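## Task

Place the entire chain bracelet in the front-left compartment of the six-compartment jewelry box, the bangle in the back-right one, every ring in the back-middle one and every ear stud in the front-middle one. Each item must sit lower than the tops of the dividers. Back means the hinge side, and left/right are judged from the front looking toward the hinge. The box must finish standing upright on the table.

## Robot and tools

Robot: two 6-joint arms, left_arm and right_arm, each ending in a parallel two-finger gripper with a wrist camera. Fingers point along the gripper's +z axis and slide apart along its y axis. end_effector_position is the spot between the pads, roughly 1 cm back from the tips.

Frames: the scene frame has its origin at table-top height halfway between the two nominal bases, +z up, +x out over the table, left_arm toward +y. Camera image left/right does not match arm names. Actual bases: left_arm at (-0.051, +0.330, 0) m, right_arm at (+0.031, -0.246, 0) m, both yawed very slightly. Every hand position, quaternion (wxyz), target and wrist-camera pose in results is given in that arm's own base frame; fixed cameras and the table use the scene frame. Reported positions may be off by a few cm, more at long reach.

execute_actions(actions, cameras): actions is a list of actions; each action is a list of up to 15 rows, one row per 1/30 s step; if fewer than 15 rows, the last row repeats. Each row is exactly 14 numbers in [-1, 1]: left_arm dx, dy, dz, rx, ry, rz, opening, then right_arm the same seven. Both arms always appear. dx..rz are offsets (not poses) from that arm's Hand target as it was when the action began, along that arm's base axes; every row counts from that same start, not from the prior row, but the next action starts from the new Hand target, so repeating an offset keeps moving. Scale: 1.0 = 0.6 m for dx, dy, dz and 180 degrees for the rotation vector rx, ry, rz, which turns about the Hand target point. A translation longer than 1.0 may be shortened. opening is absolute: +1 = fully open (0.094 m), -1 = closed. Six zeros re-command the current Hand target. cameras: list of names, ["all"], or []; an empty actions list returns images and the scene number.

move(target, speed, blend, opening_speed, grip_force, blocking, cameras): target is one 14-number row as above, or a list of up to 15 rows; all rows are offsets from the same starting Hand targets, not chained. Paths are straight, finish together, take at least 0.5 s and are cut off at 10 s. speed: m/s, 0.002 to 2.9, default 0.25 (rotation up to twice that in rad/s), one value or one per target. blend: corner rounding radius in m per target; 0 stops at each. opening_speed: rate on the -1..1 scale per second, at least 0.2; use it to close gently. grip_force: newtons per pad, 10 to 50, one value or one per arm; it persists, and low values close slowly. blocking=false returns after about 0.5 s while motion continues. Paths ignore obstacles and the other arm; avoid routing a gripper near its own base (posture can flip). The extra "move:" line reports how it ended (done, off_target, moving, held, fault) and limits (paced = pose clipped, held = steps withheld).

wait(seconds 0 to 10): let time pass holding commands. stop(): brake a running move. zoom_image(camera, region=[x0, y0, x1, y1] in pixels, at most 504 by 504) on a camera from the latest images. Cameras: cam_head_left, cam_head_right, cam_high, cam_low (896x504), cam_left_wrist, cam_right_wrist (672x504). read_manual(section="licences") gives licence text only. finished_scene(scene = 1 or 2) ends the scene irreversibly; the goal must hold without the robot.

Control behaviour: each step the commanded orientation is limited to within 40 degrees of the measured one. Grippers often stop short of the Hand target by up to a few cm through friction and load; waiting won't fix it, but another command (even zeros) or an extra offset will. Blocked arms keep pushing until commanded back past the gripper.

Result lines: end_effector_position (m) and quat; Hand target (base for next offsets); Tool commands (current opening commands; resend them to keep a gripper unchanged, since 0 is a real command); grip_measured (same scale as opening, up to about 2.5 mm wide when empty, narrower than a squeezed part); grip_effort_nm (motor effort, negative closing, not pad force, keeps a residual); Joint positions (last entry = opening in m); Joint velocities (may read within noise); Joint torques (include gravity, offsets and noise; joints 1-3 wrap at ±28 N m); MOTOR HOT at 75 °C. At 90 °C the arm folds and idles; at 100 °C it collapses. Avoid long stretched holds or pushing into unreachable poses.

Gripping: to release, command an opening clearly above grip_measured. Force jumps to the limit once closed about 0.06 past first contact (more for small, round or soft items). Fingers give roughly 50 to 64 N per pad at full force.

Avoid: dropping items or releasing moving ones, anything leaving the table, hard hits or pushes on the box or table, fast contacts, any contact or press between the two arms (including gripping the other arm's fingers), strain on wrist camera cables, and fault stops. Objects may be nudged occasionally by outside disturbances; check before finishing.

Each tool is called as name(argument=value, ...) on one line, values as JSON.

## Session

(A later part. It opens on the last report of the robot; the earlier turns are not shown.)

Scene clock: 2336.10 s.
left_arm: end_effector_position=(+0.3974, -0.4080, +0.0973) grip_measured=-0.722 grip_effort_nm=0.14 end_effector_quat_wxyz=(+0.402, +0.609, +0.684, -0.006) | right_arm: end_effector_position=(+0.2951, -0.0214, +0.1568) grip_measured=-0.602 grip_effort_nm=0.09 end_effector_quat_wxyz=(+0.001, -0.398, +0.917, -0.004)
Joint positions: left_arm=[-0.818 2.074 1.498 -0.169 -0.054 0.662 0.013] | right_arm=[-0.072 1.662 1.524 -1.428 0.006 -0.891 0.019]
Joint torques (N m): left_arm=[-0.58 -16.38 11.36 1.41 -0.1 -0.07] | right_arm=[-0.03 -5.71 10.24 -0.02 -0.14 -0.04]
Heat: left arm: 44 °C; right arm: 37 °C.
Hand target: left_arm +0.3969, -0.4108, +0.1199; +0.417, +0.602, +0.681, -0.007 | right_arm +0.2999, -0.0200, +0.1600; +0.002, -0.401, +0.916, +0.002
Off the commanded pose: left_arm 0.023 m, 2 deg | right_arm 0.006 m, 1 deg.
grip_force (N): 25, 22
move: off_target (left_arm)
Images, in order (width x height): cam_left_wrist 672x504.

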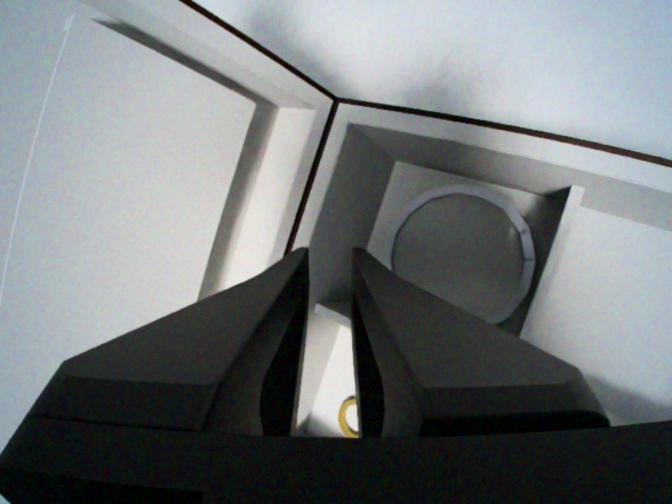

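move(target=[[-0.0167, 0.0167, 0.08, 0, 0, 0, -0.72, 0, 0, 0, 0, 0, 0, -0.6], [-0.1, 0.12, 0.13, 0, 0, 0, -0.72, 0, 0, 0, 0, 0, 0, -0.6]], speed=0.12, blend=0.02, cameras=["cam_left_wrist", "cam_high", "cam_head_left", "cam_head_right"])

Scene clock: 2342.87 s.
left_arm: end_effector_position=(+0.3407, -0.3476, +0.1981) grip_measured=-0.722 grip_effort_nm=0.14 end_effector_quat_wxyz=(+0.422, +0.603, +0.677, -0.008) | right_arm: end_effector_position=(+0.2951, -0.0214, +0.1568) grip_measured=-0.602 grip_effort_nm=0.08 end_effector_quat_wxyz=(+0.001, -0.398, +0.917, -0.004)
Joint positions: left_arm=[-0.818 1.661 1.333 -0.371 -0.054 0.662 0.013] | right_arm=[-0.072 1.662 1.524 -1.428 0.006 -0.891 0.019]
Joint torques (N m): left_arm=[0.66 -12.18 8.23 1.42 0.02 0.04] | right_arm=[-0.05 -5.7 10.19 -0.01 -0.15 -0.03]
Heat: left arm: 47 °C; right arm: 37 °C.
Hand target: left_arm +0.3369, -0.3389, +0.1980; +0.417, +0.602, +0.681, -0.007 | right_arm +0.2999, -0.0200, +0.1600; +0.002, -0.401, +0.916, +0.002
Off the commanded pose: left_arm 0.010 m, 1 deg | right_arm 0.006 m, 1 deg.
grip_force (N): 25, 22
move: done
Images, in order (width x height): cam_head_left 896x504, cam_head_right 896x504, cam_high 896x504, cam_left_wrist 672x504.

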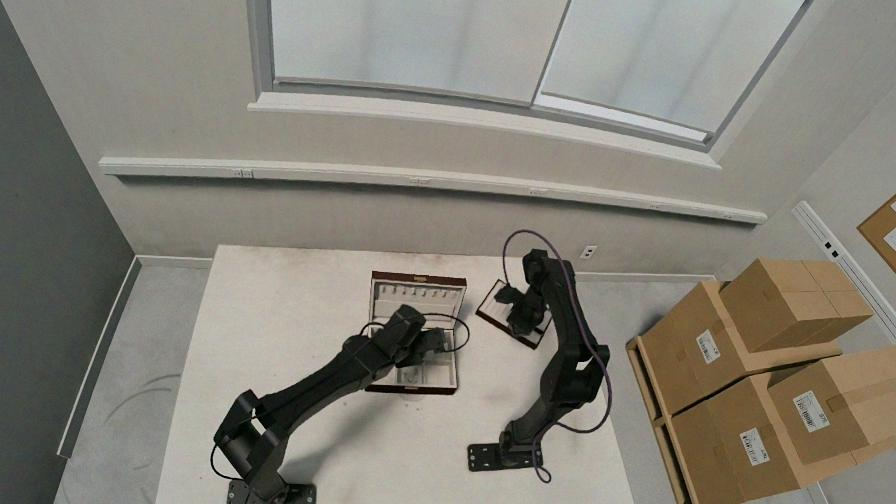

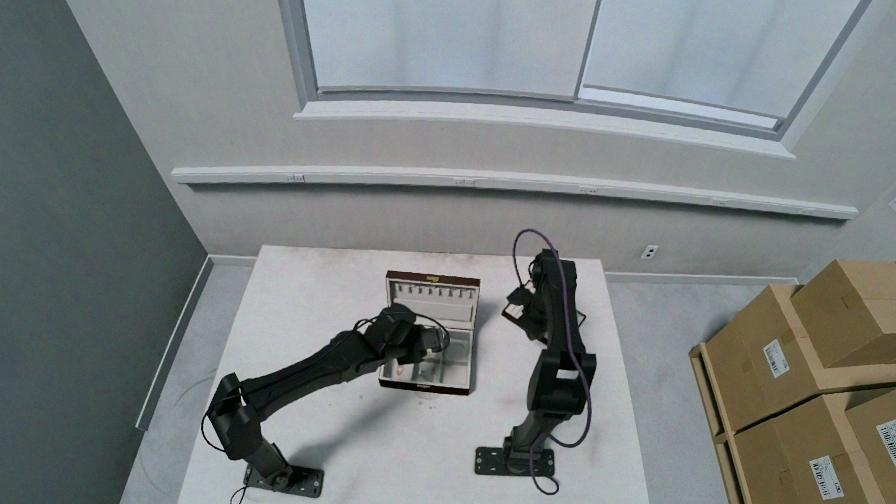

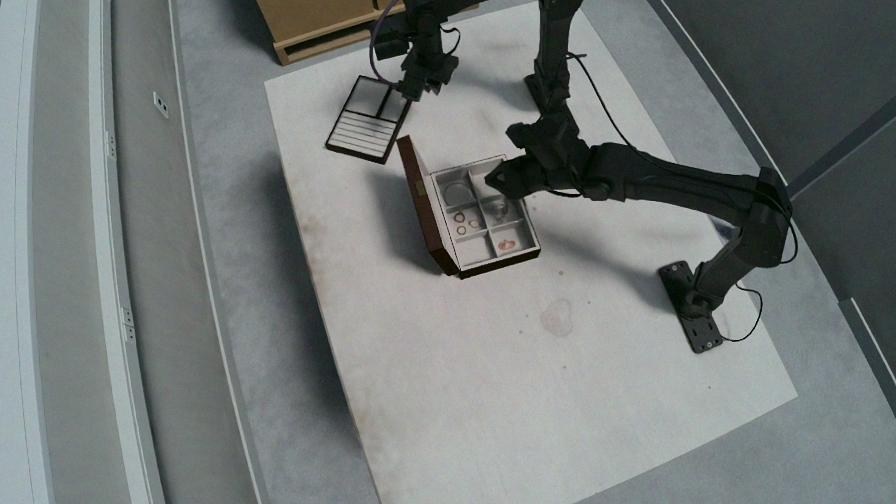

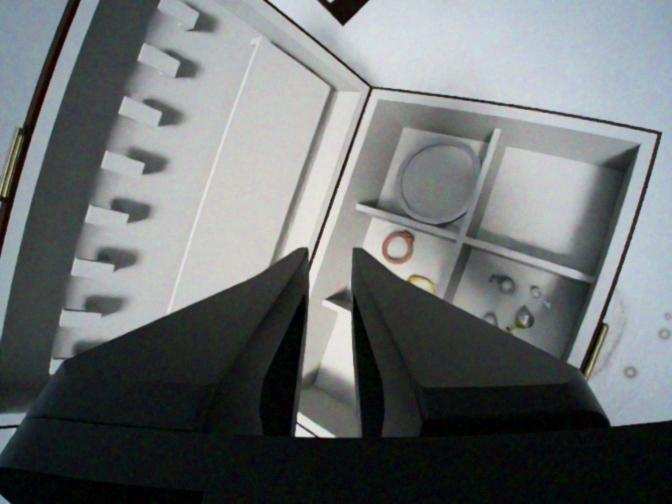

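move(target=[[-0.03, 0.12, 0.03, 0, 0, 0.05, -0.72, 0, 0, 0, 0, 0, 0, -0.6], [-0.03, 0.667, 0.03, 0, 0, 0.278, -0.72, 0, 0, 0, 0, 0, 0, -0.6]], speed=0.2, blend=0.03, cameras=["cam_left_wrist", "cam_high", "cam_head_left", "cam_head_right"])

Scene clock: 2357.40 s.
left_arm: end_effector_position=(+0.3204, +0.0631, +0.2224) grip_measured=-0.722 grip_effort_nm=0.14 end_effector_quat_wxyz=(+0.387, +0.253, +0.868, +0.180) | right_arm: end_effector_position=(+0.2951, -0.0214, +0.1568) grip_measured=-0.602 grip_effort_nm=0.08 end_effector_quat_wxyz=(+0.001, -0.398, +0.917, -0.004)
Joint positions: left_arm=[0.222 1.029 0.936 -0.597 0.055 0.764 0.013] | right_arm=[-0.072 1.662 1.524 -1.428 0.006 -0.891 0.019]
Joint torques (N m): left_arm=[0.54 -3.18 9.42 1.55 0.17 0.03] | right_arm=[-0.03 -5.68 10.21 -0.02 -0.15 -0.04]
Heat: left arm: 45 °C; right arm: 37 °C.
Hand target: left_arm +0.3188, +0.0614, +0.2161; +0.381, +0.257, +0.872, +0.170 | right_arm +0.2999, -0.0200, +0.1600; +0.002, -0.401, +0.916, +0.002
Off the commanded pose: left_arm 0.007 m, 2 deg | right_arm 0.006 m, 1 deg.
grip_force (N): 25, 22
move: done
Images, in order (width x height): cam_head_left 896x504, cam_head_right 896x504, cam_high 896x504, cam_left_wrist 672x504.

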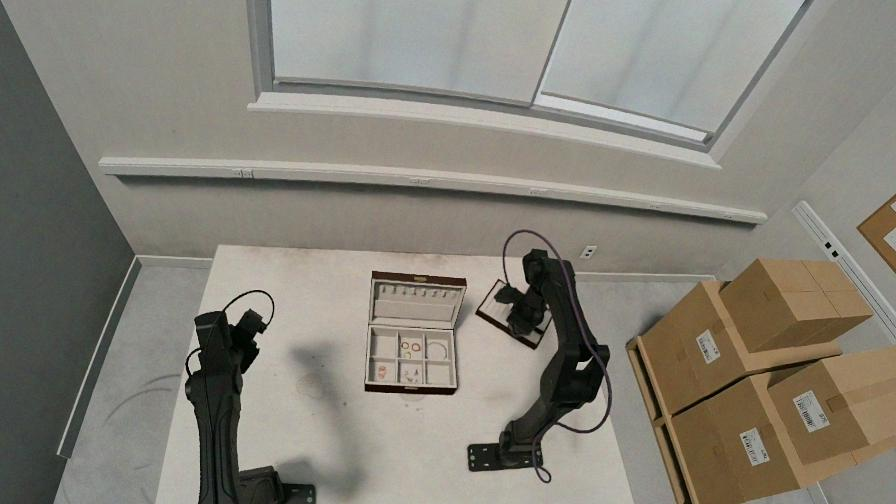

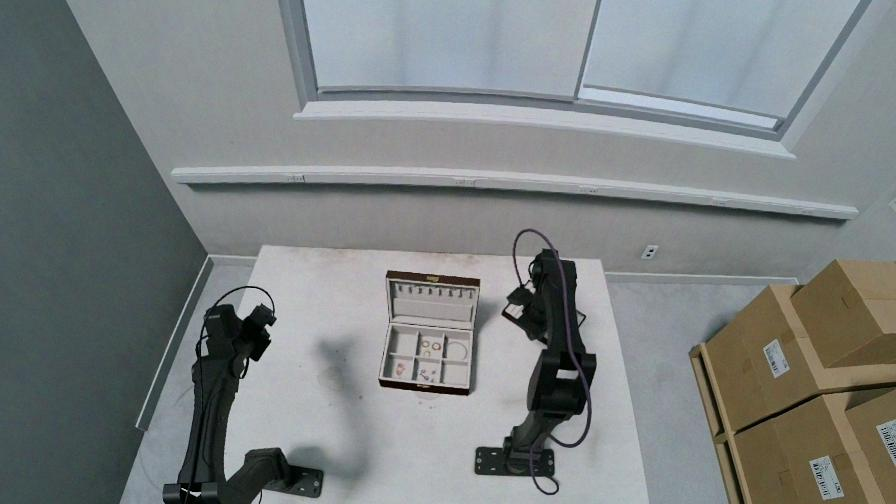

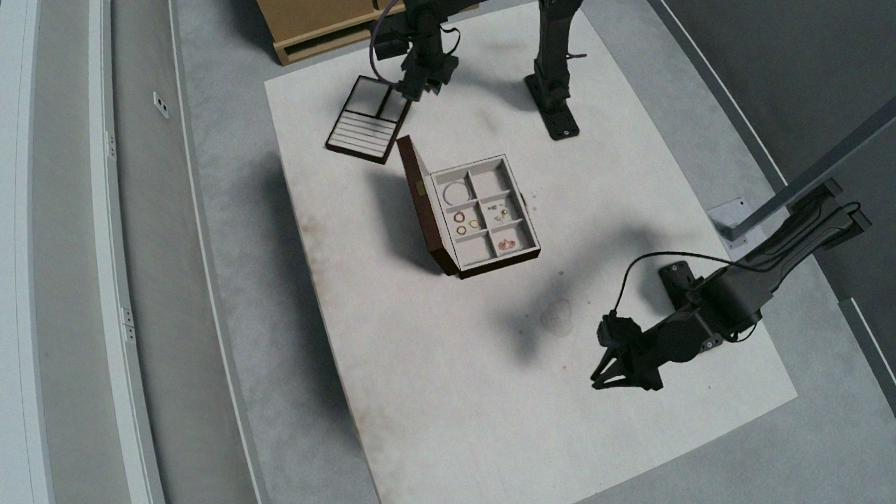

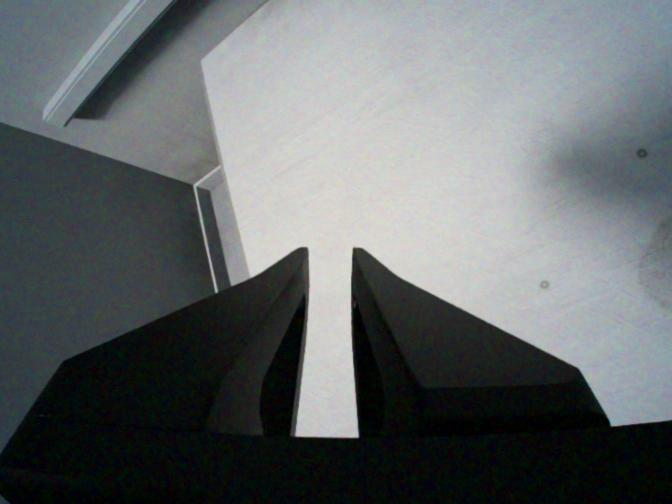

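Let me zoom in to verify all placements.

zoom_image(camera="cam_head_right", region=[370, 265, 490, 400])

zoom_image(camera="cam_high", region=[410, 140, 550, 285])

zoom_image(camera="cam_head_left", region=[355, 310, 470, 400])

Scaled by 3.733 from the camera's 896x504 image, which has a finer 1280x720 frame.

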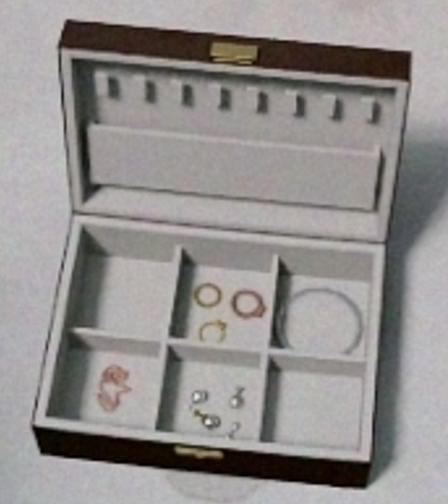

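Scaled by 3.476 from the camera's 896x504 image, which has a finer 1280x720 frame.

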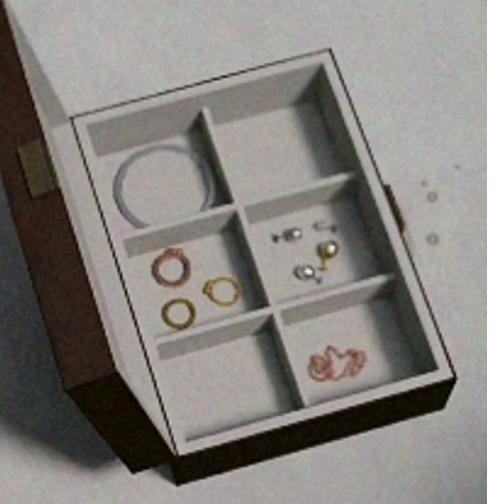

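Scaled by 4.383 from the camera's 896x504 image, which has a finer 1280x720 frame.

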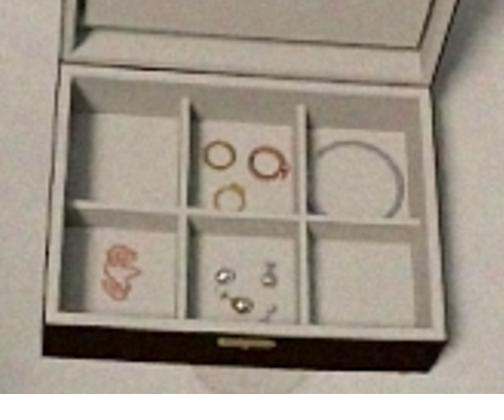

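wait(seconds=0, cameras=["cam_right_wrist", "cam_low"])

Scene clock: 2367.20 s.
left_arm: end_effector_position=(+0.3204, +0.0630, +0.2224) grip_measured=-0.722 grip_effort_nm=0.14 end_effector_quat_wxyz=(+0.387, +0.254, +0.868, +0.180) | right_arm: end_effector_position=(+0.2951, -0.0214, +0.1568) grip_measured=-0.602 grip_effort_nm=0.08 end_effector_quat_wxyz=(+0.001, -0.398, +0.917, -0.004)
Joint positions: left_arm=[0.222 1.029 0.936 -0.597 0.056 0.764 0.013] | right_arm=[-0.072 1.662 1.524 -1.428 0.006 -0.891 0.019]
Joint torques (N m): left_arm=[0.5 -3.15 9.35 1.54 0.2 0.07] | right_arm=[-0.05 -5.68 10.22 -0.01 -0.14 -0.05]
Heat: left arm: 43 °C; right arm: 37 °C.
Hand target: left_arm +0.3188, +0.0614, +0.2161; +0.381, +0.257, +0.872, +0.170 | right_arm +0.2999, -0.0200, +0.1600; +0.002, -0.401, +0.916, +0.002
Tool commands: left_gripper/opening=-0.72 right_gripper/opening=-0.6
Off the commanded pose: left_arm 0.007 m, 2 deg | right_arm 0.006 m, 1 deg.
grip_force (N): 25, 22
Images, in order (width x height): cam_low 896x504, cam_right_wrist 672x504.

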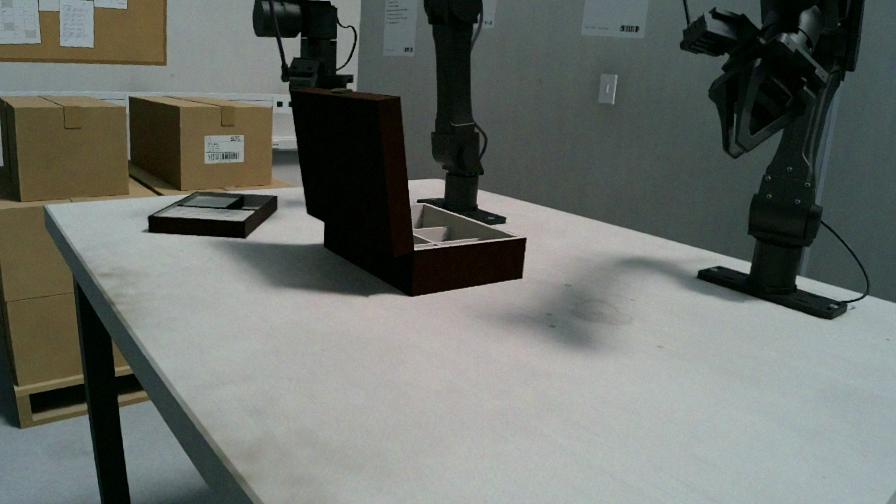

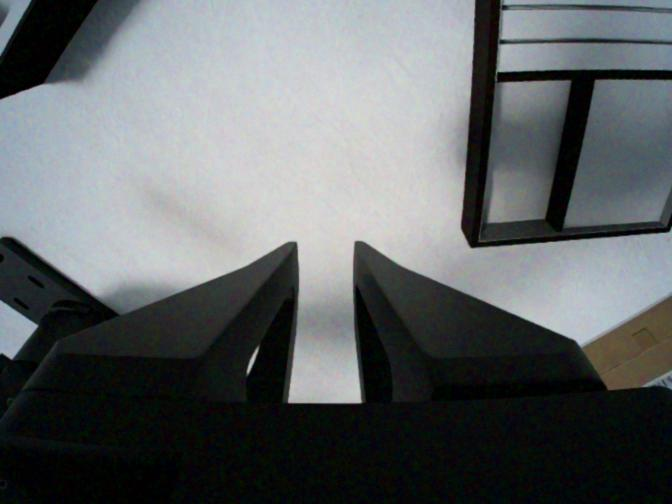

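wait(seconds=0, cameras=["cam_high", "cam_head_left"])

zoom_image(camera="cam_high", region=[310, 60, 430, 170])

zoom_image(camera="cam_head_left", region=[460, 260, 570, 360])

Scene clock: 2373.60 s.
left_arm: end_effector_position=(+0.3204, +0.0630, +0.2224) grip_measured=-0.722 grip_effort_nm=0.14 end_effector_quat_wxyz=(+0.387, +0.254, +0.868, +0.180) | right_arm: end_effector_position=(+0.2951, -0.0214, +0.1568) grip_measured=-0.602 grip_effort_nm=0.08 end_effector_quat_wxyz=(+0.001, -0.398, +0.917, -0.004)
Joint positions: left_arm=[0.222 1.029 0.936 -0.597 0.056 0.764 0.013] | right_arm=[-0.072 1.662 1.524 -1.428 0.006 -0.891 0.019]
Joint torques (N m): left_arm=[0.5 -3.17 9.43 1.53 0.21 0.09] | right_arm=[-0.05 -5.71 10.21 0 -0.14 -0.04]
Heat: left arm: 42 °C; right arm: 37 °C.
Hand target: left_arm +0.3188, +0.0614, +0.2161; +0.381, +0.257, +0.872, +0.170 | right_arm +0.2999, -0.0200, +0.1600; +0.002, -0.401, +0.916, +0.002
Tool commands: left_gripper/opening=-0.72 right_gripper/opening=-0.6
Off the commanded pose: left_arm 0.007 m, 2 deg | right_arm 0.006 m, 1 deg.
grip_force (N): 25, 22
Images, in order (width x height): cam_head_left 896x504, cam_high 896x504.

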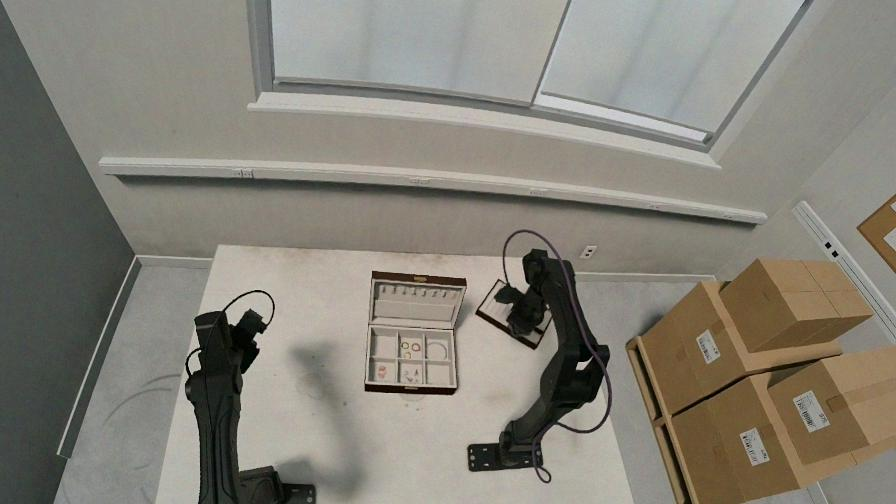

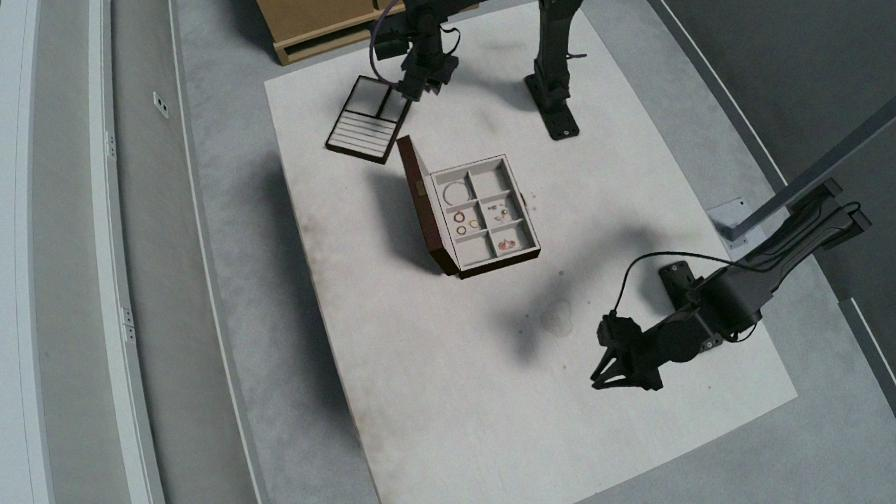

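Scaled by 4.200 from the camera's 896x504 image, which has a finer 1280x720 frame.

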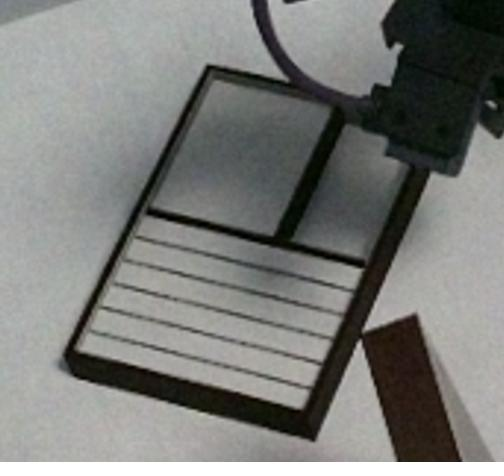

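Scaled by 4.582 from the camera's 896x504 image, which has a finer 1280x720 frame.

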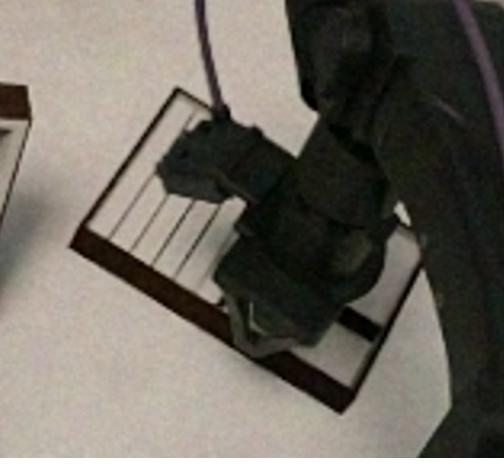

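finished_scene(scene=2)

The scene is finished: the task was done.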